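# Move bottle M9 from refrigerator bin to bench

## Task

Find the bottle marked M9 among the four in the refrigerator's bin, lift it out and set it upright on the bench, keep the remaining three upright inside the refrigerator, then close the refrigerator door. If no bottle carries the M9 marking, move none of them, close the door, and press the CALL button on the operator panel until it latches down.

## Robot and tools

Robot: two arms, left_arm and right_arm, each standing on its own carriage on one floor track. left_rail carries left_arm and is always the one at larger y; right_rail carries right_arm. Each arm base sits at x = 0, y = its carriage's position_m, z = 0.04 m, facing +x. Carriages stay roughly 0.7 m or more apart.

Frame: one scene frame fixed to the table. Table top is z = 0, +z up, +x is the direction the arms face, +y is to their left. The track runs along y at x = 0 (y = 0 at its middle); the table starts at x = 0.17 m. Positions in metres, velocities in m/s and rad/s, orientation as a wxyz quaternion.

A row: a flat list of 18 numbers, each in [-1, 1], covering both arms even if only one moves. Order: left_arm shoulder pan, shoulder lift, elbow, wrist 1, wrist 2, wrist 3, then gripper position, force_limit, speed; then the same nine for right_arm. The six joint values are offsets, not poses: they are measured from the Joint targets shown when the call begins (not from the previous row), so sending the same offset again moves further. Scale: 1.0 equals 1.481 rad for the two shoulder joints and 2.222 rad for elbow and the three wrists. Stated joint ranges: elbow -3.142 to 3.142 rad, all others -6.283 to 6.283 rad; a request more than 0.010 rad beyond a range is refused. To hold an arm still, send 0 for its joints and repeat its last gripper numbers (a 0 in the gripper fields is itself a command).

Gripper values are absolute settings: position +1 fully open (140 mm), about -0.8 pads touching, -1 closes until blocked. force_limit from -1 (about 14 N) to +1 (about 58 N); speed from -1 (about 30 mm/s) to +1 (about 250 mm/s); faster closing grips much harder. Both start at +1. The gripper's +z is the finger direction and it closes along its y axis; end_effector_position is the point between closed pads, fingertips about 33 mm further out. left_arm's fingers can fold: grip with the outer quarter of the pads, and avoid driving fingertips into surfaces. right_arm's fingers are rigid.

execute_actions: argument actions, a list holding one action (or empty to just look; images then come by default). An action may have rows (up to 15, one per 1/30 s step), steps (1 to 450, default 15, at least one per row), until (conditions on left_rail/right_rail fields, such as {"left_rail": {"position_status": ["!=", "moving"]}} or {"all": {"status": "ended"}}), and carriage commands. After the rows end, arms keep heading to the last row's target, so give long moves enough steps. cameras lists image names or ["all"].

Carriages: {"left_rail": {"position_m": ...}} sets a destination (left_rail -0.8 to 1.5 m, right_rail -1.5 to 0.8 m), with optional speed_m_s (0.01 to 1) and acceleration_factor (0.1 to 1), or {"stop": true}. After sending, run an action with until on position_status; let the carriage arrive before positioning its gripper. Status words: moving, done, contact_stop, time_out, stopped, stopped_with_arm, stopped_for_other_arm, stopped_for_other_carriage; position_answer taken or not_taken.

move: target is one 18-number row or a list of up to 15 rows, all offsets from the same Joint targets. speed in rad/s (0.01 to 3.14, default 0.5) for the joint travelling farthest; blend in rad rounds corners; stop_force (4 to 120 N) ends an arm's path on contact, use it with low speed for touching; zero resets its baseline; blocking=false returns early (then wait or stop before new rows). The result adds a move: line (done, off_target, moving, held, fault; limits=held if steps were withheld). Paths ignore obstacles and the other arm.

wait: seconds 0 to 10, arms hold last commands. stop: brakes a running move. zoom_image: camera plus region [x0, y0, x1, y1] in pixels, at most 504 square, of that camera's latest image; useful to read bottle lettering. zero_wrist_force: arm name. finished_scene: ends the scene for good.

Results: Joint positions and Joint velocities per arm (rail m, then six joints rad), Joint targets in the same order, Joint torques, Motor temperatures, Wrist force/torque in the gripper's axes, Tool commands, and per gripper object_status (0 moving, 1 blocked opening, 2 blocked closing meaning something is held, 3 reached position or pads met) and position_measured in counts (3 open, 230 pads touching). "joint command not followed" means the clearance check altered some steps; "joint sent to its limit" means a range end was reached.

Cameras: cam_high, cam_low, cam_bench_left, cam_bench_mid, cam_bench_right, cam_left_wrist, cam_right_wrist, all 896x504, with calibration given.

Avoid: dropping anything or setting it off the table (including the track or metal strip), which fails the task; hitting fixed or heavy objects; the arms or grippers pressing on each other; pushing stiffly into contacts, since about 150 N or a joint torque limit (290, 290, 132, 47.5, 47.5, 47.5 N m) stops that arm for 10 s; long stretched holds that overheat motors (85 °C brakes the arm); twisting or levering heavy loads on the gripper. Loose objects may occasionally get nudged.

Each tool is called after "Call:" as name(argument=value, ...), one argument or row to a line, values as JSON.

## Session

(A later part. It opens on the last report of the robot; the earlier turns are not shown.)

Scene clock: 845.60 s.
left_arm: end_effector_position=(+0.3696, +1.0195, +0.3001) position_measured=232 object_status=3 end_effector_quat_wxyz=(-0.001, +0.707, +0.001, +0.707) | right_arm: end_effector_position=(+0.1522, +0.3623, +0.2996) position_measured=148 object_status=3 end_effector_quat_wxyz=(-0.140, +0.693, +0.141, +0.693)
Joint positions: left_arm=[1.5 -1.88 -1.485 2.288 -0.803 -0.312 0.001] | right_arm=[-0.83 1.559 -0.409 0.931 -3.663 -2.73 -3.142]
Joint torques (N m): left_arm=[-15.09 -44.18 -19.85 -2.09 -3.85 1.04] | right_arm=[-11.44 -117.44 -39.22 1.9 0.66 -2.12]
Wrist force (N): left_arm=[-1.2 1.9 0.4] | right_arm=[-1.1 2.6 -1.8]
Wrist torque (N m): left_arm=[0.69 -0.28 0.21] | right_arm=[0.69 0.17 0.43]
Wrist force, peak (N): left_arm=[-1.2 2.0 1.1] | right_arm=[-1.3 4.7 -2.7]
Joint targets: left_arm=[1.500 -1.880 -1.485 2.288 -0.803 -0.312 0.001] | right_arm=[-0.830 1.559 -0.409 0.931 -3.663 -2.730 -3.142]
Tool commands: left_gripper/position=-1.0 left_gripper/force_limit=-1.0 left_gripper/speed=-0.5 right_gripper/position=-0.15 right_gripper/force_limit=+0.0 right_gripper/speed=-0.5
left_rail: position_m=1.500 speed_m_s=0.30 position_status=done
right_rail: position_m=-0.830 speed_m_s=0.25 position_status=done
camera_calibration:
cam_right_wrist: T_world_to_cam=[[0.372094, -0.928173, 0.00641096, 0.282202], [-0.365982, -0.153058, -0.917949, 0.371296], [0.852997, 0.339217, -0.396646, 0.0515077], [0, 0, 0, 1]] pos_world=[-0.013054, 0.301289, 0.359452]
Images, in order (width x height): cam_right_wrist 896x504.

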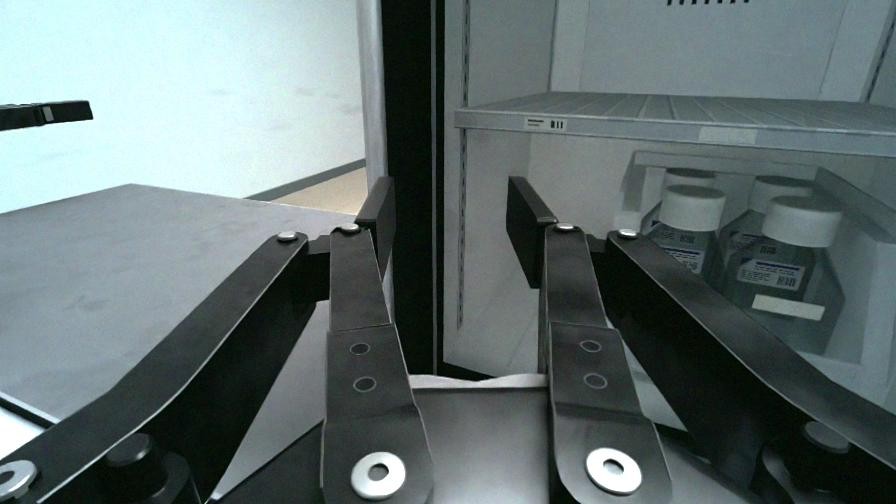

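Call:
execute_actions(
  actions=[
    {"right_rail": {"position_m": -0.774, "speed_m_s": 0.15}, "steps": 200, "until": {"right_rail": {"position_status": ["!=", "moving"]}}},
  ],
  cameras=["cam_right_wrist"],
)

Call:
zoom_image(
  camera="cam_right_wrist",
  region=[300, 50, 600, 350],
)

Scene clock: 855.60 s.
left_arm: end_effector_position=(+0.3696, +1.0195, +0.3001) position_measured=232 object_status=3 end_effector_quat_wxyz=(-0.001, +0.707, +0.001, +0.707) | right_arm: end_effector_position=(+0.1522, +0.4183, +0.2996) position_measured=148 object_status=3 end_effector_quat_wxyz=(-0.140, +0.693, +0.141, +0.693)
Joint positions: left_arm=[1.5 -1.88 -1.485 2.288 -0.803 -0.312 0.001] | right_arm=[-0.774 1.559 -0.409 0.931 -3.663 -2.73 -3.142]
Joint torques (N m): left_arm=[-14.46 -46.15 -20.48 -1.95 -3.99 1.24] | right_arm=[0.28 -129.31 -39.78 1.8 -1.2 -1.98]
Wrist force (N): left_arm=[-1.0 1.3 0.9] | right_arm=[-1.4 2.7 -2.1]
Wrist torque (N m): left_arm=[0.56 -0.32 0.20] | right_arm=[0.71 0.22 0.43]
Wrist force, peak (N): left_arm=[-1.1 2.2 1.0] | right_arm=[-1.6 3.9 -3.1]
Joint targets: left_arm=[1.500 -1.880 -1.485 2.288 -0.803 -0.312 0.001] | right_arm=[-0.774 1.559 -0.409 0.931 -3.663 -2.730 -3.142]
Tool commands: left_gripper/position=-1.0 left_gripper/force_limit=-1.0 left_gripper/speed=-0.5 right_gripper/position=-0.15 right_gripper/force_limit=+0.0 right_gripper/speed=-0.5
left_rail: position_m=1.500 speed_m_s=0.30 position_status=done
right_rail: position_m=-0.774 speed_m_s=0.15 position_status=done
camera_calibration:
cam_right_wrist: T_world_to_cam=[[0.372127, -0.92816, 0.00639611, 0.334218], [-0.366091, -0.153102, -0.917898, 0.379827], [0.852936, 0.339233, -0.396764, 0.032633], [0, 0, 0, 1]] pos_world=[-0.013154, 0.357289, 0.359452]
Images, in order (width x height): cam_right_wrist 896x504.

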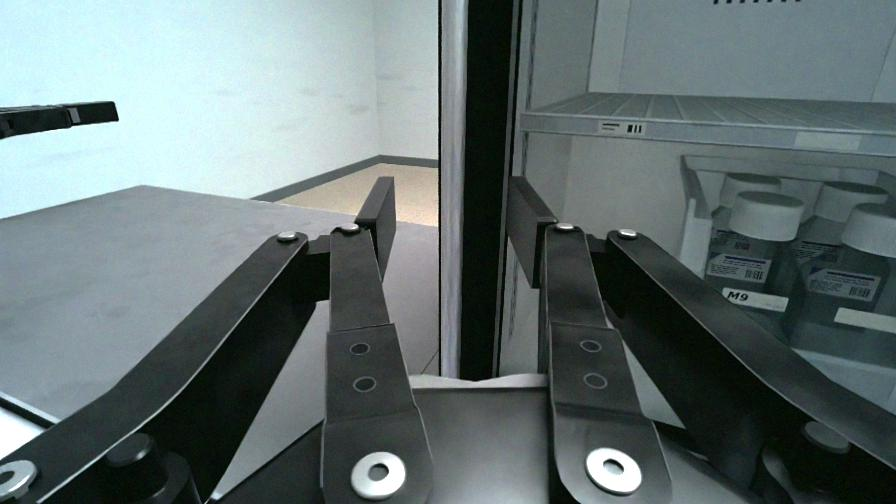

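Scaled by 1.680 from the camera's 896x504 image, which has a finer 1280x720 frame.

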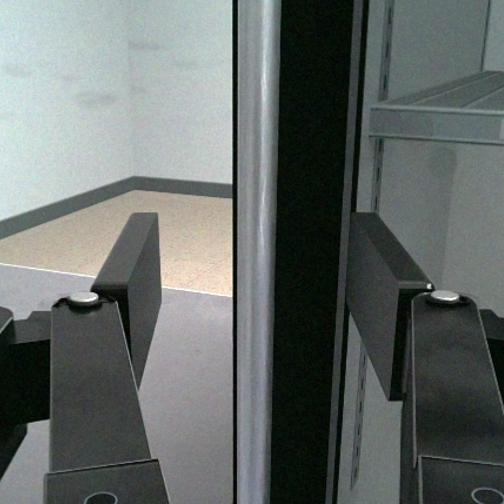

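Call:
move(
  target=[0,0,0,0,0,0,-1,-1,-0.5, -0.03441,0.02055,-0.02893,0.01524,0.02293,0,-0.15,0,-0.5],
  speed=0.1,
  stop_force=15,
  cameras=["cam_right_wrist"],
)

Call:
zoom_image(
  camera="cam_right_wrist",
  region=[300, 50, 600, 350],
)

Scene clock: 877.23 s.
left_arm: end_effector_position=(+0.3696, +1.0195, +0.3001) position_measured=232 object_status=3 end_effector_quat_wxyz=(-0.001, +0.707, +0.001, +0.707) | right_arm: end_effector_position=(+0.2074, +0.4417, +0.2993) position_measured=148 object_status=3 end_effector_quat_wxyz=(-0.140, +0.693, +0.141, +0.693)
Joint positions: left_arm=[1.5 -1.88 -1.485 2.288 -0.803 -0.312 0.001] | right_arm=[-0.774 1.508 -0.379 0.867 -3.629 -2.679 -3.142]
Joint torques (N m): left_arm=[-12.94 -45.14 -19.95 -1.86 -3.77 1.2] | right_arm=[-16.82 -119.16 -50.16 2.19 3.53 -2.07]
Wrist force (N): left_arm=[-1.0 2.0 0.8] | right_arm=[-1.6 2.4 -1.8]
Wrist torque (N m): left_arm=[0.71 -0.31 0.21] | right_arm=[0.64 0.27 0.42]
Wrist force, peak (N): left_arm=[-1.1 2.2 0.8] | right_arm=[-0.9 2.5 -3.3]
Joint targets: left_arm=[1.500 -1.880 -1.485 2.288 -0.803 -0.312 0.001] | right_arm=[-0.774 1.508 -0.379 0.867 -3.629 -2.679 -3.142]
left_rail: position_m=1.500 speed_m_s=0.30 position_status=done
right_rail: position_m=-0.774 speed_m_s=0.15 position_status=done
move: done
camera_calibration:
cam_right_wrist: T_world_to_cam=[[0.372082, -0.928178, 0.00637647, 0.335376], [-0.366074, -0.153055, -0.917913, 0.403366], [0.852962, 0.339204, -0.396731, -0.0225937], [0, 0, 0, 1]] pos_world=[0.0421461, 0.38069, 0.359152]
Images, in order (width x height): cam_right_wrist 896x504.

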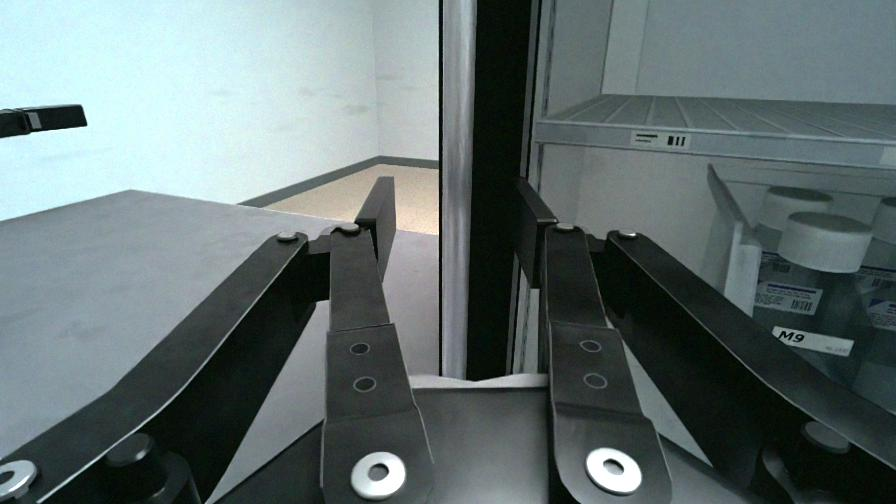

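Scaled by 1.680 from the camera's 896x504 image, which has a finer 1280x720 frame.

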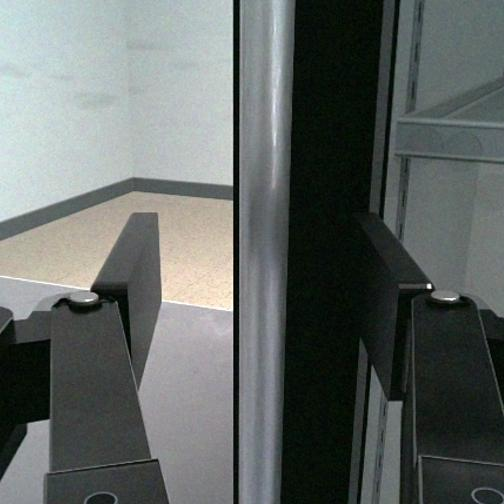

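Call:
execute_actions(
  actions=[
    {"right_rail": {"position_m": -0.7775, "speed_m_s": 0.05}, "steps": 30},
  ],
)

Call:
move(
  target=[0,0,0,0,0,0,-1,-1,-0.5, -0.01703,0.01256,-0.0178,0.00943,0.01135,0,-0.15,0,-0.5],
  speed=0.06,
  stop_force=12,
  cameras=["cam_right_wrist"],
)

Call:
zoom_image(
  camera="cam_right_wrist",
  region=[300, 50, 600, 350],
)

Scene clock: 895.87 s.
left_arm: end_effector_position=(+0.3696, +1.0195, +0.3001) position_measured=232 object_status=3 end_effector_quat_wxyz=(-0.001, +0.707, +0.001, +0.707) | right_arm: end_effector_position=(+0.2075, +0.4382, +0.2993) position_measured=148 object_status=3 end_effector_quat_wxyz=(-0.140, +0.693, +0.141, +0.693)
Joint positions: left_arm=[1.5 -1.88 -1.485 2.288 -0.803 -0.312 0.001] | right_arm=[-0.778 1.508 -0.379 0.867 -3.629 -2.679 -3.142]
Joint torques (N m): left_arm=[-12.66 -45.52 -20.44 -1.39 -4.01 1.15] | right_arm=[-8.52 -123.39 -42.9 -0.39 3.3 -1.98]
Wrist force (N): left_arm=[-0.9 1.8 0.9] | right_arm=[-1.5 2.8 -2.0]
Wrist torque (N m): left_arm=[0.67 -0.34 0.21] | right_arm=[0.74 0.25 0.41]
Wrist force, peak (N): left_arm=[-1.1 2.4 0.8] | right_arm=[-1.4 3.8 -2.6]
Joint targets: left_arm=[1.500 -1.880 -1.485 2.288 -0.803 -0.312 0.001] | right_arm=[-0.777 1.508 -0.379 0.867 -3.629 -2.679 -3.142]
Tool commands: left_gripper/position=-1.0 left_gripper/force_limit=-1.0 left_gripper/speed=-0.5 right_gripper/position=-0.15 right_gripper/force_limit=+0.0 right_gripper/speed=-0.5
left_rail: position_m=1.500 speed_m_s=0.30 position_status=done
right_rail: position_m=-0.778 position_m_goal=-0.777 speed_m_s=0.05 position_status=done

Scene clock: 897.67 s.
left_arm: end_effector_position=(+0.3696, +1.0195, +0.3001) position_measured=232 object_status=3 end_effector_quat_wxyz=(-0.001, +0.707, +0.001, +0.707) | right_arm: end_effector_position=(+0.2356, +0.4501, +0.2993) position_measured=148 object_status=3 end_effector_quat_wxyz=(-0.140, +0.693, +0.141, +0.693)
Joint positions: left_arm=[1.5 -1.88 -1.485 2.288 -0.803 -0.312 0.001] | right_arm=[-0.777 1.483 -0.36 0.827 -3.608 -2.653 -3.142]
Joint torques (N m): left_arm=[-12.74 -45.12 -20.43 -1.6 -3.8 1.13] | right_arm=[-20.19 -119.35 -51.5 2.18 3.73 -1.96]
Wrist force (N): left_arm=[-1.0 1.8 1.1] | right_arm=[-1.3 2.8 -1.8]
Wrist torque (N m): left_arm=[0.66 -0.33 0.20] | right_arm=[0.74 0.19 0.43]
Wrist force, peak (N): left_arm=[-1.2 2.2 0.7] | right_arm=[-1.6 2.9 -2.3]
Joint targets: left_arm=[1.500 -1.880 -1.485 2.288 -0.803 -0.312 0.001] | right_arm=[-0.777 1.483 -0.360 0.827 -3.608 -2.653 -3.142]
left_rail: position_m=1.500 speed_m_s=0.30 position_status=done
right_rail: position_m=-0.777 speed_m_s=0.05 position_status=done
move: done
camera_calibration:
cam_right_wrist: T_world_to_cam=[[0.372082, -0.928178, 0.00637647, 0.33268], [-0.366074, -0.153055, -0.917913, 0.414975], [0.852962, 0.339204, -0.396731, -0.0494965], [0, 0, 0, 1]] pos_world=[0.0703461, 0.38909, 0.359152]
Images, in order (width x height): cam_right_wrist 896x504.

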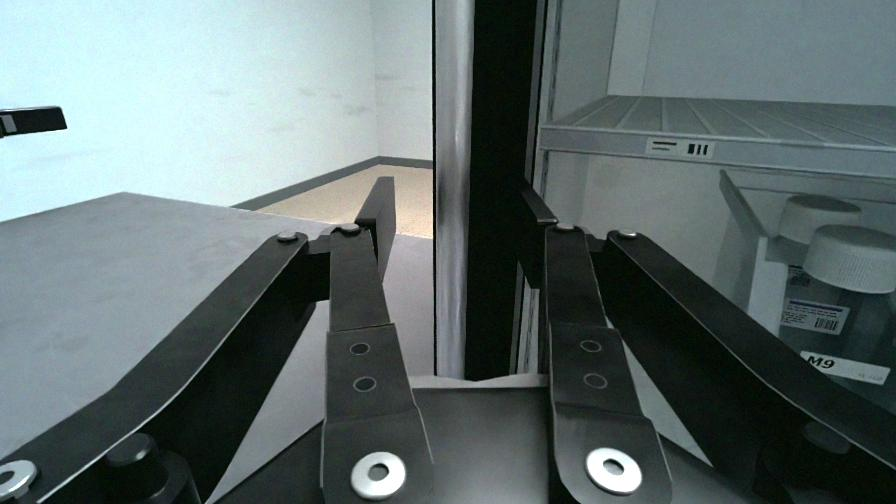

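Scaled by 1.680 from the camera's 896x504 image, which has a finer 1280x720 frame.

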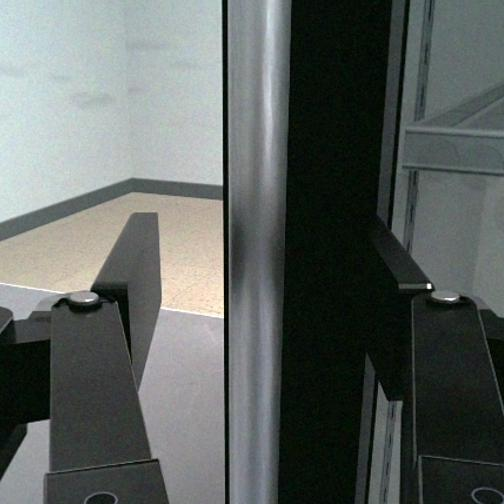

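Call:
execute_actions(
  actions=[
    {"rows": [[0,0,0,0,0,0,-1,-1,-0.5, 0,0,0,0,0,0,-1,-0.5,-1]], "steps": 75},
  ],
)

Scene clock: 904.63 s.
left_arm: end_effector_position=(+0.3696, +1.0195, +0.3001) position_measured=232 object_status=3 end_effector_quat_wxyz=(-0.001, +0.707, +0.001, +0.707) | right_arm: end_effector_position=(+0.2357, +0.4501, +0.2993) position_measured=208 object_status=2 end_effector_quat_wxyz=(-0.140, +0.693, +0.141, +0.693)
Joint positions: left_arm=[1.5 -1.88 -1.485 2.288 -0.803 -0.312 0.001] | right_arm=[-0.778 1.483 -0.36 0.827 -3.608 -2.653 -3.142]
Joint torques (N m): left_arm=[-13.34 -47.1 -20.64 -1.37 -3.87 1] | right_arm=[-9.13 -118.74 -51.45 1.83 3.74 -1.6]
Wrist force (N): left_arm=[-1.2 2.1 1.0] | right_arm=[-1.9 12.3 -6.3]
Wrist torque (N m): left_arm=[0.75 -0.27 0.21] | right_arm=[0.59 0.18 0.56]
Wrist force, peak (N): left_arm=[-1.5 2.3 0.8] | right_arm=[-2.3 12.3 -6.6]
Joint targets: left_arm=[1.500 -1.880 -1.485 2.288 -0.803 -0.312 0.001] | right_arm=[-0.777 1.483 -0.360 0.827 -3.608 -2.653 -3.142]
left_rail: position_m=1.500 speed_m_s=0.30 position_status=done
right_rail: position_m=-0.778 position_m_goal=-0.777 speed_m_s=0.05 position_status=done

Call:
execute_actions(
  actions=[
    {"rows": [[0,0,0,0,0,0,-1,-1,-0.5, 0,0,0,0,0,0,-0.98,0,-1]], "steps": 45},
  ],
)

Call:
move(
  target=[
    [0,0,0,0,0,0,-1,-1,-0.5, 0.00974,-0.02665,0.03778,-0.02002,0.02051,0,-0.98,0,-1],
  ],
  speed=0.06,
  stop_force=80,
)

Scene clock: 935.00 s.
left_arm: end_effector_position=(+0.3696, +1.0195, +0.3001) position_measured=232 object_status=3 end_effector_quat_wxyz=(-0.001, +0.707, +0.001, +0.707) | right_arm: end_effector_position=(+0.2356, +0.4501, +0.2993) position_measured=210 object_status=2 end_effector_quat_wxyz=(-0.140, +0.693, +0.141, +0.693)
Joint positions: left_arm=[1.5 -1.88 -1.485 2.288 -0.803 -0.312 0.001] | right_arm=[-0.777 1.483 -0.36 0.827 -3.608 -2.653 -3.142]
Joint torques (N m): left_arm=[-12.32 -42.5 -20.84 -1.35 -3.83 1.13] | right_arm=[13.06 -128.51 -50.33 2.29 3.53 -1.63]
Wrist force (N): left_arm=[-0.9 2.0 0.8] | right_arm=[-2.4 12.1 -8.2]
Wrist torque (N m): left_arm=[0.72 -0.34 0.21] | right_arm=[0.50 0.21 0.61]
Wrist force, peak (N): left_arm=[-1.2 2.1 1.0] | right_arm=[-2.4 12.6 -8.6]
Joint targets: left_arm=[1.500 -1.880 -1.485 2.288 -0.803 -0.312 0.001] | right_arm=[-0.777 1.483 -0.360 0.827 -3.608 -2.653 -3.142]
left_rail: position_m=1.500 speed_m_s=0.30 position_status=done
right_rail: position_m=-0.777 speed_m_s=0.05 position_status=done

Scene clock: 937.40 s.
left_arm: end_effector_position=(+0.3696, +1.0195, +0.3001) position_measured=232 object_status=3 end_effector_quat_wxyz=(-0.001, +0.707, +0.001, +0.707) | right_arm: end_effector_position=(+0.2098, +0.4466, +0.2994) position_measured=210 object_status=2 end_effector_quat_wxyz=(-0.161, +0.689, +0.161, +0.688)
Joint positions: left_arm=[1.5 -1.88 -1.485 2.288 -0.803 -0.312 0.001] | right_arm=[-0.777 1.497 -0.4 0.911 -3.652 -2.608 -3.142]
Joint torques (N m): left_arm=[-11.78 -44.82 -19.92 -1.16 -4.05 1.3] | right_arm=[19.01 -140.2 -33.28 -4.5 7.8 -1.3]
Wrist force (N): left_arm=[-1.3 2.4 0.9] | right_arm=[-1.5 12.7 -4.1]
Wrist torque (N m): left_arm=[0.81 -0.25 0.20] | right_arm=[0.54 0.17 0.60]
Wrist force, peak (N): left_arm=[-1.3 2.4 0.9] | right_arm=[-0.1 17.5 -5.9]
Joint targets: left_arm=[1.500 -1.880 -1.485 2.288 -0.803 -0.312 0.001] | right_arm=[-0.777 1.497 -0.400 0.911 -3.652 -2.608 -3.142]
left_rail: position_m=1.500 speed_m_s=0.30 position_status=done
right_rail: position_m=-0.777 speed_m_s=0.05 position_status=done
move: done

Call:
move(
  target=[
    [0,0,0,0,0,0,-1,-1,-0.5, 0.01367,-0.03768,0.05371,-0.0286,0.0314,0,-0.98,0,-1],
    [0,0,0,0,0,0,-1,-1,-0.5, 0.02733,-0.07701,0.11025,-0.05892,0.0673,0,-0.98,0,-1],
  ],
  speed=0.08,
  blend=[0.03, 0],
  stop_force=80,
)

Scene clock: 946.17 s.
left_arm: end_effector_position=(+0.3696, +1.0195, +0.3001) position_measured=232 object_status=3 end_effector_quat_wxyz=(-0.001, +0.707, +0.001, +0.707) | right_arm: end_effector_position=(+0.1300, +0.4252, +0.2994) position_measured=210 object_status=2 end_effector_quat_wxyz=(-0.226, +0.670, +0.226, +0.670)
Joint positions: left_arm=[1.5 -1.88 -1.485 2.288 -0.803 -0.312 0.001] | right_arm=[-0.778 1.538 -0.514 1.156 -3.783 -2.458 -3.142]
Joint torques (N m): left_arm=[-11.01 -45.25 -20.69 -0.91 -3.97 1.09] | right_arm=[17.63 -139.03 -33.23 -6.68 5.45 -0.82]
Wrist force (N): left_arm=[-1.1 1.7 0.9] | right_arm=[-7.0 8.0 -3.4]
Wrist torque (N m): left_arm=[0.66 -0.30 0.20] | right_arm=[0.53 0.15 0.59]
Wrist force, peak (N): left_arm=[-1.2 2.1 0.9] | right_arm=[-1.8 19.8 -7.2]
Joint targets: left_arm=[1.500 -1.880 -1.485 2.288 -0.803 -0.312 0.001] | right_arm=[-0.777 1.538 -0.514 1.156 -3.783 -2.458 -3.142]
left_rail: position_m=1.500 speed_m_s=0.30 position_status=done
right_rail: position_m=-0.778 position_m_goal=-0.777 speed_m_s=0.05 position_status=done
move: done

Call:
move(
  target=[
    [0,0,0,0,0,0,-1,-1,-0.5, 0.0149,-0.04818,0.06993,-0.03782,0.04857,0,-0.98,0,-1],
    [0,0,0,0,0,0,-1,-1,-0.5, 0.0266,-0.0969,0.1419,-0.07732,0.10379,0,-0.98,0,-1],
  ],
  speed=0.1,
  blend=[0.03, 0],
  stop_force=80,
)

Scene clock: 970.37 s.
left_arm: end_effector_position=(+0.3696, +1.0195, +0.3001) position_measured=232 object_status=3 end_effector_quat_wxyz=(-0.001, +0.707, +0.001, +0.707) | right_arm: end_effector_position=(+0.0268, +0.3699, +0.2994) position_measured=210 object_status=2 end_effector_quat_wxyz=(-0.314, +0.634, +0.314, +0.634)
Joint positions: left_arm=[1.5 -1.88 -1.485 2.288 -0.803 -0.312 0.001] | right_arm=[-0.777 1.577 -0.657 1.471 -3.955 -2.228 -3.142]
Joint torques (N m): left_arm=[-11.12 -44.11 -19.91 -0.61 -4 1.06] | right_arm=[12.39 -135.21 -31.47 -11 2.22 -1.17]
Wrist force (N): left_arm=[-0.9 1.9 1.0] | right_arm=[-14.4 -1.5 -0.3]
Wrist torque (N m): left_arm=[0.69 -0.34 0.21] | right_arm=[0.54 0.05 0.56]
Wrist force, peak (N): left_arm=[-1.2 2.3 1.0] | right_arm=[-15.1 -1.4 -0.3]
Joint targets: left_arm=[1.500 -1.880 -1.485 2.288 -0.803 -0.312 0.001] | right_arm=[-0.777 1.577 -0.657 1.471 -3.955 -2.228 -3.142]
left_rail: position_m=1.500 speed_m_s=0.30 position_status=done
right_rail: position_m=-0.777 speed_m_s=0.05 position_status=done
move: done

Call:
move(
  target=[
    [0,0,0,0,0,0,-1,-1,-0.5, 0.00604,-0.04561,0.06917,-0.03874,0.05898,0,-0.98,0,-1],
    [0,0,0,0,0,0,-1,-1,-0.5, 0.00485,-0.08868,0.13587,-0.07674,0.12278,0,-0.98,0,-1],
  ],
  speed=0.12,
  blend=[0.03, 0],
  stop_force=80,
  cameras=["cam_right_wrist"],
)

Scene clock: 988.70 s.
left_arm: end_effector_position=(+0.3696, +1.0195, +0.3001) position_measured=232 object_status=3 end_effector_quat_wxyz=(-0.001, +0.707, +0.001, +0.707) | right_arm: end_effector_position=(-0.0607, +0.2856, +0.2991) position_measured=210 object_status=2 end_effector_quat_wxyz=(-0.399, +0.584, +0.400, +0.584)
Joint positions: left_arm=[1.5 -1.88 -1.485 2.288 -0.803 -0.312 0.001] | right_arm=[-0.778 1.584 -0.789 1.773 -4.126 -1.955 -3.142]
Joint torques (N m): left_arm=[-10.98 -44.21 -20.17 -0.39 -3.84 0.98] | right_arm=[-32.99 -122.78 -21.98 -14.44 -4.39 -1.14]
Wrist force (N): left_arm=[-0.7 1.9 0.9] | right_arm=[-16.7 -20.3 6.4]
Wrist torque (N m): left_arm=[0.69 -0.38 0.20] | right_arm=[0.58 0.04 0.48]
Wrist force, peak (N): left_arm=[-1.1 2.3 0.9] | right_arm=[-11.8 -26.8 8.2]
Joint targets: left_arm=[1.500 -1.880 -1.485 2.288 -0.803 -0.312 0.001] | right_arm=[-0.777 1.584 -0.789 1.773 -4.126 -1.955 -3.142]
left_rail: position_m=1.500 speed_m_s=0.30 position_status=done
right_rail: position_m=-0.778 position_m_goal=-0.777 speed_m_s=0.05 position_status=done
move: done
camera_calibration:
cam_right_wrist: T_world_to_cam=[[0.925092, -0.379694, 0.0061208, 0.167264], [-0.145489, -0.369268, -0.917864, 0.356241], [0.350768, 0.848218, -0.396848, 0.0831469], [0, 0, 0, 1]] pos_world=[-0.132071, 0.124531, 0.358953]
Images, in order (width x height): cam_right_wrist 896x504.

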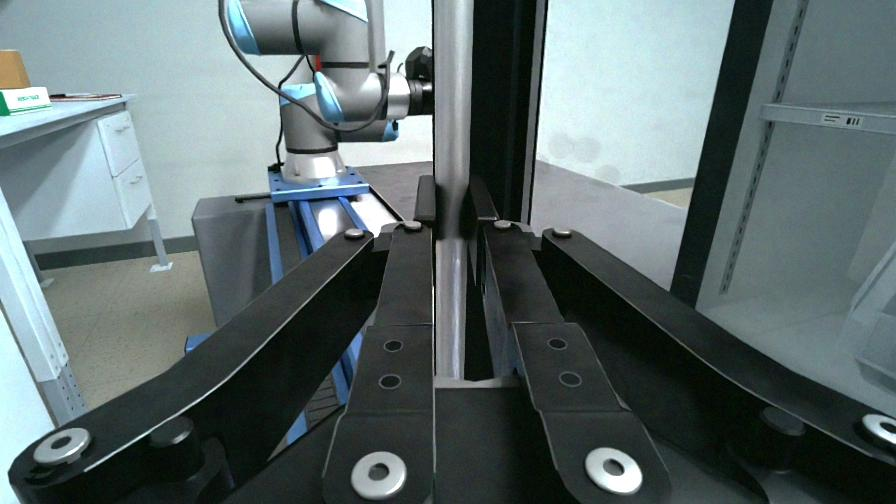

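Call:
move(
  target=[
    [0,0,0,0,0,0,-1,-1,-0.5, -0.01008,-0.03938,0.06339,-0.03717,0.06973,0,-0.98,0,-1],
    [0,0,0,0,0,0,-1,-1,-0.5, -0.03664,-0.08055,0.13338,-0.07972,0.15943,0,-0.98,0,-1],
  ],
  speed=0.12,
  blend=[0.04, 0],
  stop_force=80,
)

Scene clock: 1031.23 s.
left_arm: end_effector_position=(+0.3696, +1.0195, +0.3001) position_measured=232 object_status=3 end_effector_quat_wxyz=(-0.001, +0.707, +0.001, +0.707) | right_arm: end_effector_position=(-0.1252, +0.1733, +0.2991) position_measured=210 object_status=2 end_effector_quat_wxyz=(+0.482, -0.517, -0.482, -0.517)
Joint positions: left_arm=[1.5 -1.88 -1.485 2.288 -0.803 -0.312 0.001] | right_arm=[-0.778 1.53 -0.908 2.07 -4.303 -1.601 -3.142]
Joint torques (N m): left_arm=[-9.46 -46.14 -20.29 0.02 -3.87 0.8] | right_arm=[-37.12 -114.97 -21.89 -18.32 -6.1 -1.16]
Wrist force (N): left_arm=[-1.0 2.0 0.7] | right_arm=[-28.5 -25.5 8.3]
Wrist torque (N m): left_arm=[0.71 -0.30 0.21] | right_arm=[0.84 -0.18 0.39]
Wrist force, peak (N): left_arm=[-1.2 2.4 0.7] | right_arm=[-17.0 -58.0 19.4]
Joint targets: left_arm=[1.500 -1.880 -1.485 2.288 -0.803 -0.312 0.001] | right_arm=[-0.777 1.530 -0.908 2.070 -4.303 -1.601 -3.142]
left_rail: position_m=1.500 speed_m_s=0.30 position_status=done
right_rail: position_m=-0.778 position_m_goal=-0.777 speed_m_s=0.05 position_status=done
move: done

Call:
move(
  target=[
    [0,0,0,0,0,0,-1,-1,-0.5, -0.01851,-0.01592,0.03129,-0.02068,0.04609,0,-0.98,0,-1],
    [0,0,0,0,0,0,-1,-1,-0.5, -0.04289,-0.03137,0.06151,-0.0406,0.09609,0,-0.98,0,-1],
  ],
  speed=0.1,
  blend=[0.03, 0],
  stop_force=80,
)

Scene clock: 1073.57 s.
left_arm: end_effector_position=(+0.3696, +1.0195, +0.3001) position_measured=232 object_status=3 end_effector_quat_wxyz=(-0.001, +0.707, +0.001, +0.707) | right_arm: end_effector_position=(-0.1445, +0.1107, +0.2978) position_measured=210 object_status=2 end_effector_quat_wxyz=(+0.519, -0.480, -0.520, -0.480)
Joint positions: left_arm=[1.5 -1.88 -1.485 2.288 -0.803 -0.312 0.001] | right_arm=[-0.778 1.466 -0.955 2.206 -4.393 -1.387 -3.142]
Joint torques (N m): left_arm=[-10 -43.07 -21.05 0.14 -4 0.97] | right_arm=[-43.36 -88.51 -8.12 -10.36 -8.24 -0.32]
Wrist force (N): left_arm=[-1.1 1.9 0.8] | right_arm=[-6.6 -30.1 9.4]
Wrist torque (N m): left_arm=[0.68 -0.29 0.21] | right_arm=[0.79 0.05 0.34]
Wrist force, peak (N): left_arm=[-1.0 2.3 1.0] | right_arm=[-5.0 -39.6 13.0]
Joint targets: left_arm=[1.500 -1.880 -1.485 2.288 -0.803 -0.312 0.001] | right_arm=[-0.777 1.466 -0.955 2.206 -4.393 -1.387 -3.142]
left_rail: position_m=1.500 speed_m_s=0.30 position_status=done
right_rail: position_m=-0.778 position_m_goal=-0.777 speed_m_s=0.05 position_status=done
move: done

Call:
move(
  target=[
    [0,0,0,0,0,0,-1,-1,-0.5, -0.02918,-0.01379,0.02893,-0.01974,0.0532,0,-0.98,0,-1],
    [0,0,0,0,0,0,-1,-1,-0.5, -0.0655,-0.02575,0.05617,-0.03901,0.11117,0,-0.98,0,-1],
  ],
  speed=0.1,
  blend=[0.03, 0],
  stop_force=80,
)

Scene clock: 1089.10 s.
left_arm: end_effector_position=(+0.3696, +1.0195, +0.3001) position_measured=232 object_status=3 end_effector_quat_wxyz=(-0.001, +0.707, +0.001, +0.707) | right_arm: end_effector_position=(-0.1547, +0.0460, +0.2974) position_measured=210 object_status=2 end_effector_quat_wxyz=(+0.554, -0.440, -0.554, -0.440)
Joint positions: left_arm=[1.5 -1.88 -1.485 2.288 -0.803 -0.312 0.001] | right_arm=[-0.778 1.369 -0.993 2.331 -4.48 -1.14 -3.142]
Joint torques (N m): left_arm=[-8.27 -44.19 -21.1 0.46 -3.9 0.74] | right_arm=[-36.04 -80.26 -8 -9.31 -5.4 -0.45]
Wrist force (N): left_arm=[-1.1 1.8 0.9] | right_arm=[-9.0 -22.3 6.8]
Wrist torque (N m): left_arm=[0.68 -0.30 0.21] | right_arm=[0.70 0.05 0.29]
Wrist force, peak (N): left_arm=[-1.3 2.2 1.1] | right_arm=[-4.4 -40.4 13.0]
Joint targets: left_arm=[1.500 -1.880 -1.485 2.288 -0.803 -0.312 0.001] | right_arm=[-0.777 1.369 -0.993 2.331 -4.480 -1.140 -3.142]
left_rail: position_m=1.500 speed_m_s=0.30 position_status=done
right_rail: position_m=-0.778 position_m_goal=-0.777 speed_m_s=0.05 position_status=done
move: done

Call:
move(
  target=[
    [0,0,0,0,0,0,-1,-1,-0.5, -0.04274,-0.00982,0.02544,-0.01889,0.06224,0,-0.98,0,-1],
    [0,0,0,0,0,0,-1,-1,-0.5, -0.09273,-0.01757,0.0484,-0.03669,0.12931,0,-0.98,0,-1],
  ],
  speed=0.1,
  blend=[0.03, 0],
  stop_force=80,
  cameras=["cam_right_wrist", "cam_left_wrist", "cam_high"],
)

Scene clock: 1103.57 s.
left_arm: end_effector_position=(+0.3696, +1.0195, +0.3001) position_measured=232 object_status=3 end_effector_quat_wxyz=(-0.001, +0.707, +0.001, +0.707) | right_arm: end_effector_position=(-0.1549, -0.0191, +0.2971) position_measured=210 object_status=2 end_effector_quat_wxyz=(+0.585, -0.397, -0.585, -0.397)
Joint positions: left_arm=[1.5 -1.88 -1.485 2.288 -0.803 -0.312 0.001] | right_arm=[-0.777 1.232 -1.019 2.439 -4.561 -0.853 -3.142]
Joint torques (N m): left_arm=[-8.23 -44.51 -20.77 0.79 -3.87 0.97] | right_arm=[-32.2 -77.91 -8.42 -8.41 -3.83 -0.16]
Wrist force (N): left_arm=[-1.0 1.9 0.8] | right_arm=[-13.1 -17.9 5.0]
Wrist torque (N m): left_arm=[0.70 -0.32 0.21] | right_arm=[0.70 0.00 0.24]
Wrist force, peak (N): left_arm=[-1.1 2.3 0.8] | right_arm=[-7.1 -40.3 13.1]
Joint targets: left_arm=[1.500 -1.880 -1.485 2.288 -0.803 -0.312 0.001] | right_arm=[-0.777 1.232 -1.019 2.439 -4.561 -0.853 -3.142]
left_rail: position_m=1.500 speed_m_s=0.30 position_status=done
right_rail: position_m=-0.777 speed_m_s=0.05 position_status=done
move: done
camera_calibration:
cam_left_wrist: T_world_to_cam=[[-0.0282944, -0.99958, -0.00618498, 1.03614], [-0.325768, 0.0150706, -0.94533, 0.384658], [0.945026, -0.0247327, -0.326057, -0.0426698], [0, 0, 0, 1]] pos_world=[0.19495, 1.02886, 0.356124]
cam_right_wrist: T_world_to_cam=[[0.935756, 0.3526, 0.00583551, 0.154482], [0.144908, -0.369377, -0.917912, 0.27319], [-0.3215, 0.859787, -0.396742, 0.269926], [0, 0, 0, 1]] pos_world=[-0.0973637, -0.185639, 0.356953]
Images, in order (width x height): cam_high 896x504, cam_left_wrist 896x504, cam_right_wrist 896x504.

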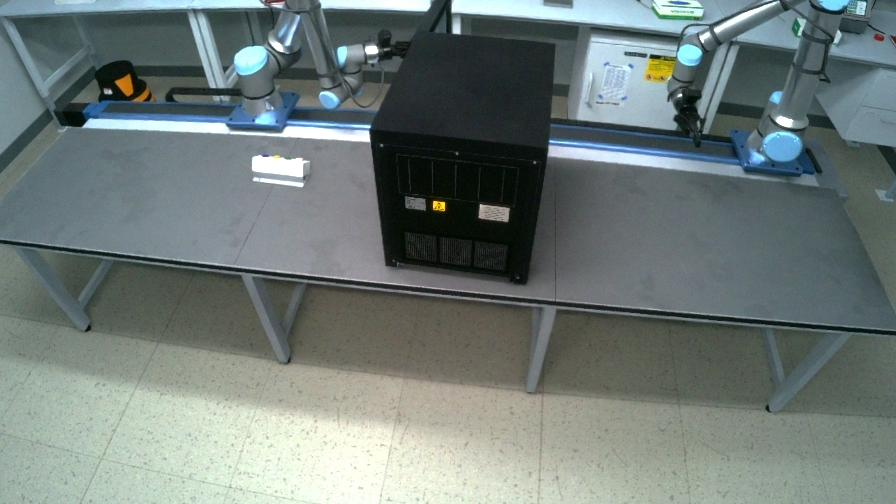

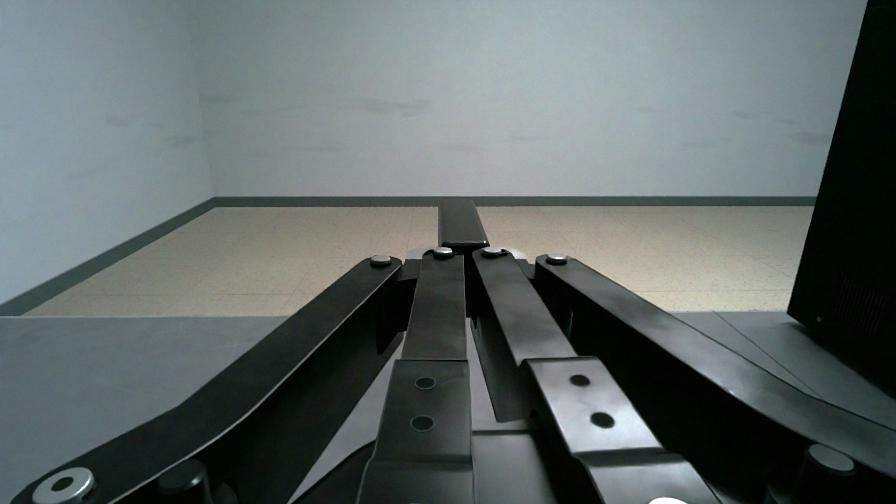

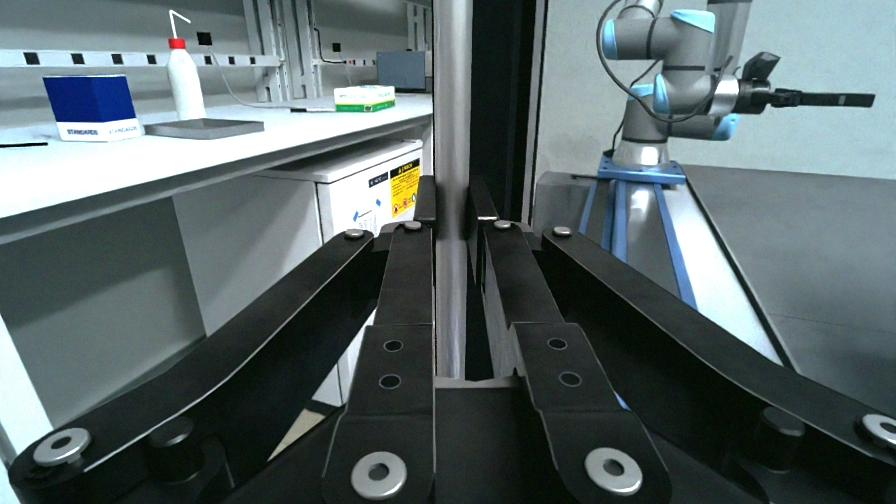

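Call:
move(
  target=[-0.27586,0.13765,-0.08395,-0.00783,-0.18281,0,0.1,0,-0.5, 0,0,0,0,0,0,-0.98,0,-1],
  speed=0.5,
)

Call:
execute_actions(
  actions=[
    {"left_rail": {"position_m": 0.8, "speed_m_s": 0.3}, "steps": 200, "until": {"left_rail": {"position_status": ["!=", "moving"]}}},
  ],
  cameras=["cam_left_wrist", "cam_right_wrist"],
)

Scene clock: 1127.70 s.
left_arm: end_effector_position=(+0.1003, +0.9599, +0.2700) position_measured=117 object_status=3 end_effector_quat_wxyz=(+0.000, +0.707, +0.000, +0.707) | right_arm: end_effector_position=(-0.1549, -0.0191, +0.2971) position_measured=210 object_status=2 end_effector_quat_wxyz=(+0.585, -0.397, -0.585, -0.397)
Joint positions: left_arm=[1.5 -2.288 -1.281 2.101 -0.82 -0.718 0.001] | right_arm=[-0.777 1.232 -1.019 2.439 -4.561 -0.853 -3.142]
Joint torques (N m): left_arm=[-12.33 -42.35 -42.5 -1.18 -3.9 0.92] | right_arm=[-17.21 -76.4 -7.07 -8.61 -3.82 -0.25]
Wrist force (N): left_arm=[-0.6 1.5 0.9] | right_arm=[-12.9 -18.2 4.9]
Wrist torque (N m): left_arm=[0.65 -0.40 0.15] | right_arm=[0.60 -0.07 0.24]
Wrist force, peak (N): left_arm=[-0.7 1.0 3.3] | right_arm=[-13.3 -18.7 4.9]
Joint targets: left_arm=[1.500 -2.289 -1.281 2.101 -0.820 -0.718 0.001] | right_arm=[-0.777 1.232 -1.019 2.439 -4.561 -0.853 -3.142]
left_rail: position_m=1.500 speed_m_s=0.30 position_status=done
right_rail: position_m=-0.777 speed_m_s=0.05 position_status=done
move: done

Scene clock: 1130.63 s.
left_arm: end_effector_position=(+0.1001, +0.2600, +0.2699) position_measured=117 object_status=3 end_effector_quat_wxyz=(+0.000, +0.707, +0.000, +0.707) | right_arm: end_effector_position=(-0.1549, -0.0191, +0.2971) position_measured=210 object_status=2 end_effector_quat_wxyz=(+0.585, -0.397, -0.585, -0.397)
Joint positions: left_arm=[0.8 -2.289 -1.281 2.101 -0.821 -0.718 0.001] | right_arm=[-0.777 1.232 -1.019 2.439 -4.561 -0.853 -3.142]
Joint torques (N m): left_arm=[-13.33 -57.06 -18.71 1.97 -3.31 0.72] | right_arm=[-12.38 -76.45 -7.1 -8.55 -3.78 0.08]
Wrist force (N): left_arm=[-0.3 1.7 0.9] | right_arm=[-12.8 -18.1 4.9]
Wrist torque (N m): left_arm=[0.69 -0.45 0.15] | right_arm=[0.63 -0.11 0.24]
Wrist force, peak (N): left_arm=[-0.1 3.6 0.8] | right_arm=[-13.4 -18.4 4.7]
Joint targets: left_arm=[0.800 -2.289 -1.281 2.101 -0.820 -0.718 0.001] | right_arm=[-0.777 1.232 -1.019 2.439 -4.561 -0.853 -3.142]
Tool commands: left_gripper/position=+0.1 left_gripper/force_limit=+0.0 left_gripper/speed=-0.5 right_gripper/position=-0.98 right_gripper/force_limit=+0.0 right_gripper/speed=-1.0
left_rail: position_m=0.800 speed_m_s=0.30 position_status=done
right_rail: position_m=-0.777 speed_m_s=0.05 position_status=done
camera_calibration:
cam_left_wrist: T_world_to_cam=[[-0.0307293, -0.999509, -0.00617925, 0.269351], [-0.325735, 0.0158588, -0.945328, 0.279543], [0.944961, -0.0270365, -0.326063, 0.184014], [0, 0, 0, 1]] pos_world=[-0.0745525, 0.26976, 0.325924]
cam_right_wrist: T_world_to_cam=[[0.935756, 0.3526, 0.00583551, 0.154482], [0.144908, -0.369377, -0.917912, 0.27319], [-0.3215, 0.859787, -0.396742, 0.269926], [0, 0, 0, 1]] pos_world=[-0.0973637, -0.185639, 0.356953]
Images, in order (width x height): cam_left_wrist 896x504, cam_right_wrist 896x504.

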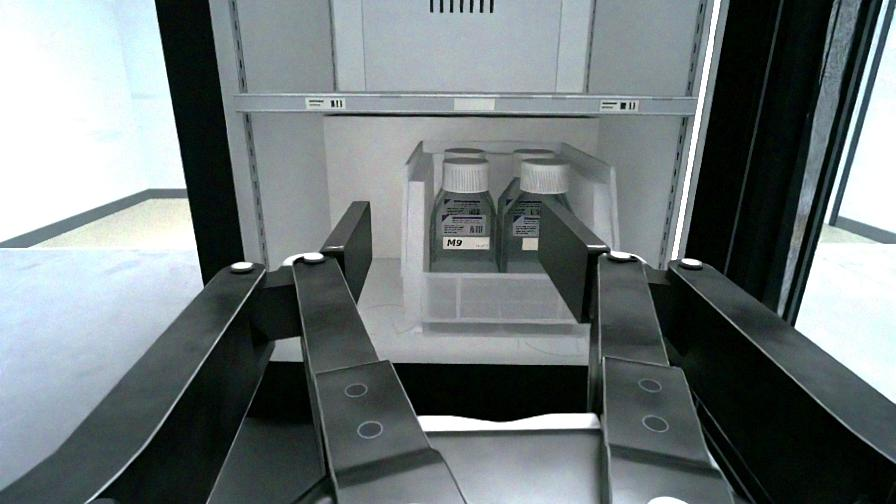

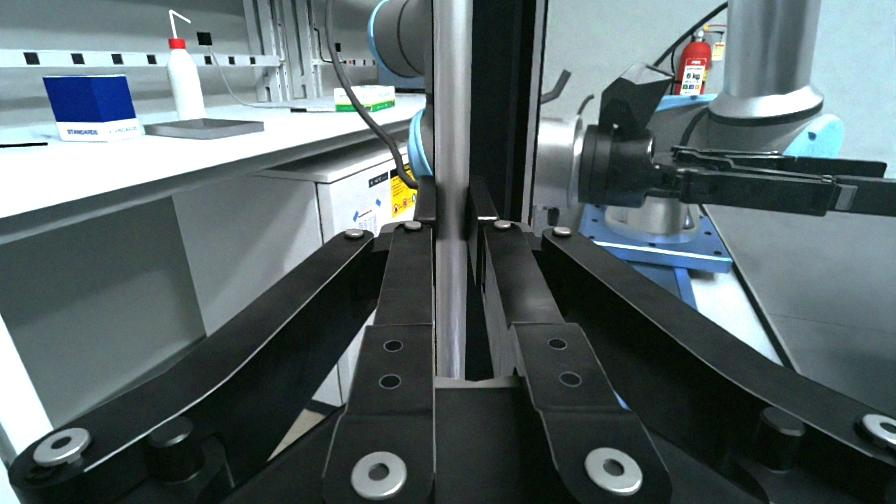

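Call:
zoom_image(
  camera="cam_left_wrist",
  region=[390, 80, 640, 360],
)

Scaled by 1.800 from the camera's 896x504 image, which has a finer 1280x720 frame.

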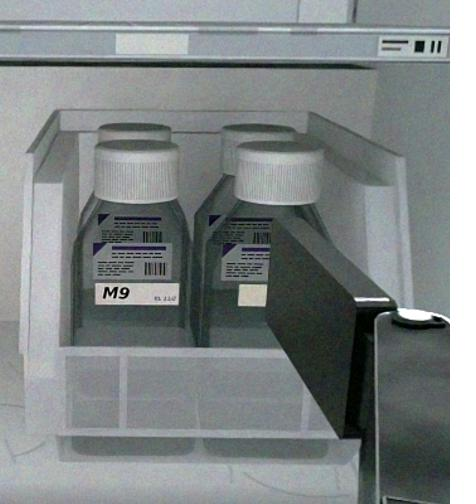

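Call:
execute_actions(
  actions=[
    {"left_rail": {"position_m": 0.9, "speed_m_s": 0.3}, "steps": 200, "until": {"left_rail": {"position_status": ["!=", "moving"]}}},
  ],
  cameras=["cam_left_wrist"],
)

Call:
zoom_image(
  camera="cam_left_wrist",
  region=[470, 80, 720, 360],
)

Scene clock: 1148.53 s.
left_arm: end_effector_position=(+0.1001, +0.3600, +0.2699) position_measured=117 object_status=3 end_effector_quat_wxyz=(+0.000, +0.707, +0.000, +0.707) | right_arm: end_effector_position=(-0.1549, -0.0191, +0.2971) position_measured=210 object_status=2 end_effector_quat_wxyz=(+0.585, -0.397, -0.585, -0.397)
Joint positions: left_arm=[0.9 -2.289 -1.281 2.101 -0.82 -0.718 0.001] | right_arm=[-0.777 1.232 -1.019 2.439 -4.561 -0.853 -3.142]
Joint torques (N m): left_arm=[-12.22 -56.35 -28.9 3.07 -3.25 0.82] | right_arm=[-4.47 -76.34 -7.47 -8.31 -3.62 0.39]
Wrist force (N): left_arm=[-0.3 1.6 0.8] | right_arm=[-13.3 -18.0 5.1]
Wrist torque (N m): left_arm=[0.66 -0.45 0.16] | right_arm=[0.65 0.01 0.24]
Wrist force, peak (N): left_arm=[-0.4 4.2 1.1] | right_arm=[-13.8 -18.3 5.1]
Joint targets: left_arm=[0.900 -2.289 -1.281 2.101 -0.820 -0.718 0.001] | right_arm=[-0.777 1.232 -1.019 2.439 -4.561 -0.853 -3.142]
Tool commands: left_gripper/position=+0.1 left_gripper/force_limit=+0.0 left_gripper/speed=-0.5 right_gripper/position=-0.98 right_gripper/force_limit=+0.0 right_gripper/speed=-1.0
left_rail: position_m=0.900 speed_m_s=0.30 position_status=done
right_rail: position_m=-0.777 speed_m_s=0.05 position_status=done
camera_calibration:
cam_left_wrist: T_world_to_cam=[[-0.0307622, -0.999507, -0.00627361, 0.36933], [-0.325732, 0.0159587, -0.945328, 0.27792], [0.944962, -0.0270368, -0.326062, 0.186718], [0, 0, 0, 1]] pos_world=[-0.0745525, 0.369761, 0.325924]
Images, in order (width x height): cam_left_wrist 896x504.

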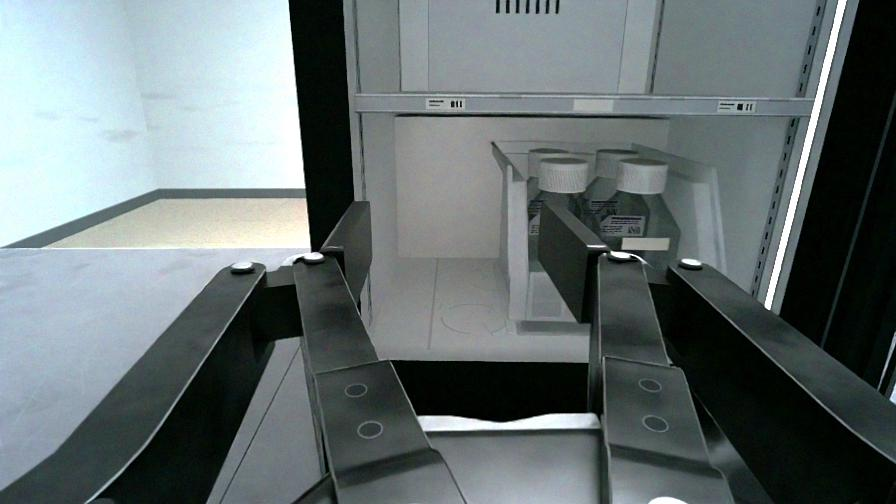

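Scaled by 1.800 from the camera's 896x504 image, which has a finer 1280x720 frame.

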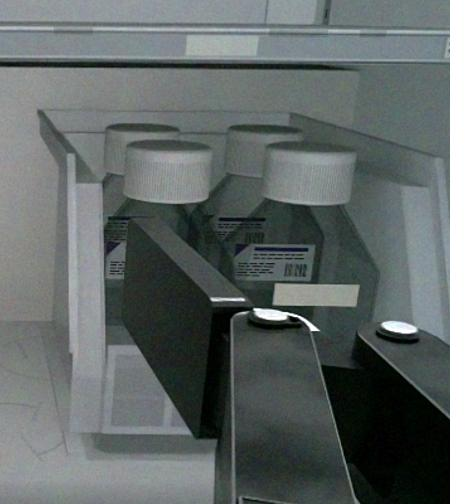

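Call:
execute_actions(
  actions=[
    {"left_rail": {"position_m": 0.74, "speed_m_s": 0.2}, "steps": 200, "until": {"left_rail": {"position_status": ["!=", "moving"]}}},
  ],
)

Call:
move(
  target=[0.22568,-0.1854,0.03121,-0.18719,0.0401,0.23583,-0.11,0,-0.5, 0,0,0,0,0,0,-0.98,0,-1],
  speed=0.25,
  stop_force=20,
  cameras=["cam_left_wrist", "cam_right_wrist"],
)

Call:
zoom_image(
  camera="cam_left_wrist",
  region=[300, 30, 700, 380],
)

Scene clock: 1321.33 s.
left_arm: end_effector_position=(+0.1001, +0.2000, +0.2699) position_measured=117 object_status=3 end_effector_quat_wxyz=(+0.000, +0.707, +0.000, +0.707) | right_arm: end_effector_position=(-0.1549, -0.0191, +0.2971) position_measured=210 object_status=2 end_effector_quat_wxyz=(+0.585, -0.397, -0.585, -0.397)
Joint positions: left_arm=[0.74 -2.289 -1.281 2.101 -0.82 -0.718 0.001] | right_arm=[-0.777 1.232 -1.019 2.439 -4.561 -0.853 -3.142]
Joint torques (N m): left_arm=[-1.36 -47.05 -37.05 3.35 -2.13 0.54] | right_arm=[-2.24 -76.56 -8.4 -8.21 -3.95 1.08]
Motor temperatures (°C): left_arm=[38 34 29 36 36 42] | right_arm=[36 42 30 36 38 31]
Wrist force (N): left_arm=[0.0 2.3 1.1] | right_arm=[-12.8 -18.1 5.0]
Wrist torque (N m): left_arm=[0.81 -0.53 0.15] | right_arm=[0.64 -0.11 0.24]
Wrist force, peak (N): left_arm=[-0.2 3.6 0.9] | right_arm=[-13.4 -18.5 5.1]
Joint targets: left_arm=[0.740 -2.289 -1.281 2.101 -0.820 -0.718 0.001] | right_arm=[-0.777 1.232 -1.019 2.439 -4.561 -0.853 -3.142]
Tool commands: left_gripper/position=+0.1 left_gripper/force_limit=+0.0 left_gripper/speed=-0.5 right_gripper/position=-0.98 right_gripper/force_limit=+0.0 right_gripper/speed=-1.0
left_rail: position_m=0.740 speed_m_s=0.20 position_status=done
right_rail: position_m=-0.777 speed_m_s=0.05 position_status=done

Scene clock: 1324.67 s.
left_arm: end_effector_position=(+0.2735, +0.2165, +0.2895) position_measured=143 object_status=3 end_effector_quat_wxyz=(-0.043, +0.817, +0.062, +0.572) | right_arm: end_effector_position=(-0.1549, -0.0191, +0.2971) position_measured=210 object_status=2 end_effector_quat_wxyz=(+0.585, -0.397, -0.585, -0.397)
Joint positions: left_arm=[0.74 -1.955 -1.556 2.171 -1.236 -0.629 0.525] | right_arm=[-0.777 1.232 -1.019 2.439 -4.561 -0.853 -3.142]
Joint torques (N m): left_arm=[15.21 -47.73 -28.1 -4.72 5.02 2.49] | right_arm=[-2.33 -76.03 -8.04 -8.14 -3.73 1.04]
Wrist force (N): left_arm=[-0.7 2.0 0.2] | right_arm=[-12.8 -18.3 4.9]
Wrist torque (N m): left_arm=[0.63 -0.25 0.12] | right_arm=[0.60 -0.09 0.24]
Wrist force, peak (N): left_arm=[-1.2 2.6 0.1] | right_arm=[-13.4 -18.4 5.0]
Joint targets: left_arm=[0.740 -1.955 -1.556 2.171 -1.236 -0.629 0.525] | right_arm=[-0.777 1.232 -1.019 2.439 -4.561 -0.853 -3.142]
left_rail: position_m=0.740 speed_m_s=0.20 position_status=done
right_rail: position_m=-0.777 speed_m_s=0.05 position_status=done
move: done
camera_calibration:
cam_left_wrist: T_world_to_cam=[[0.119353, -0.992837, 0.00540925, 0.185495], [-0.624894, -0.0793524, -0.776666, 0.408809], [0.771532, 0.089317, -0.629889, 0.135498], [0, 0, 0, 1]] pos_world=[0.128782, 0.204504, 0.401854]
cam_right_wrist: T_world_to_cam=[[0.935756, 0.3526, 0.00583551, 0.154482], [0.144908, -0.369377, -0.917912, 0.27319], [-0.3215, 0.859787, -0.396742, 0.269926], [0, 0, 0, 1]] pos_world=[-0.0973637, -0.185639, 0.356953]
Images, in order (width x height): cam_left_wrist 896x504, cam_right_wrist 896x504.

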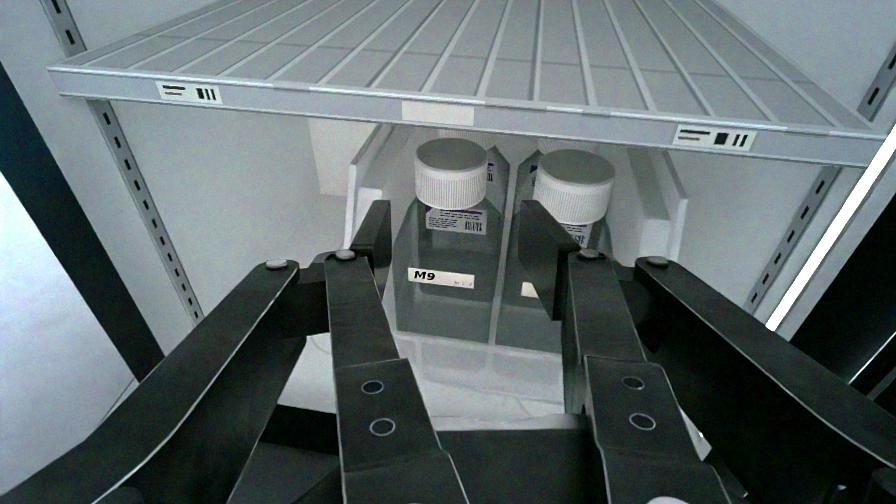

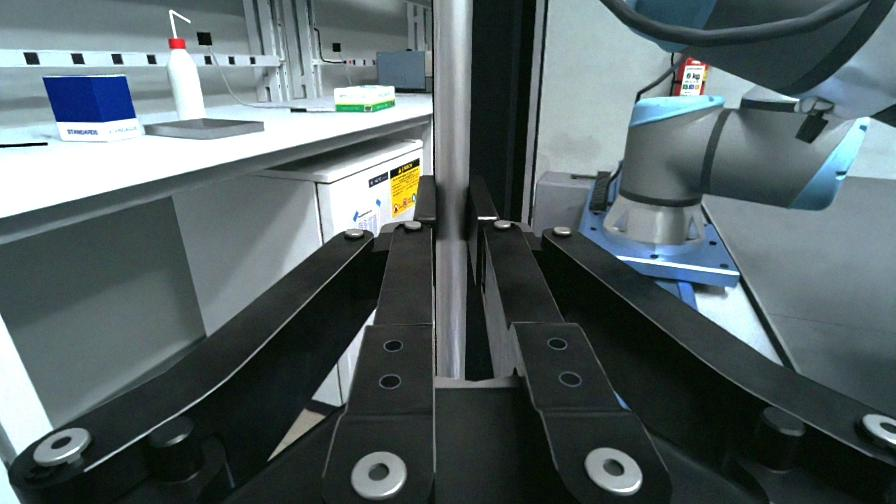

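Scaled by 1.260 from the camera's 896x504 image, which has a finer 1280x720 frame.

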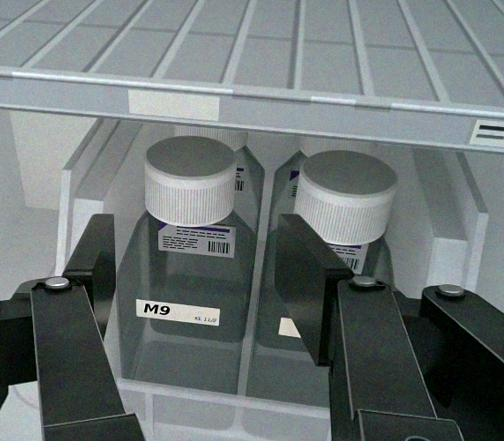

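Call:
zoom_image(
  camera="cam_left_wrist",
  region=[320, 100, 520, 300],
)

Scaled by 2.520 from the camera's 896x504 image, which has a finer 1280x720 frame.

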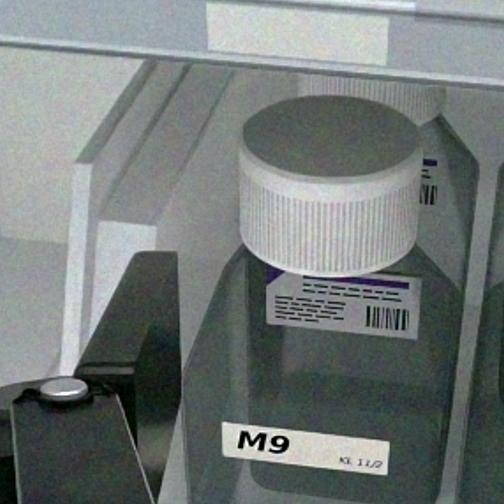

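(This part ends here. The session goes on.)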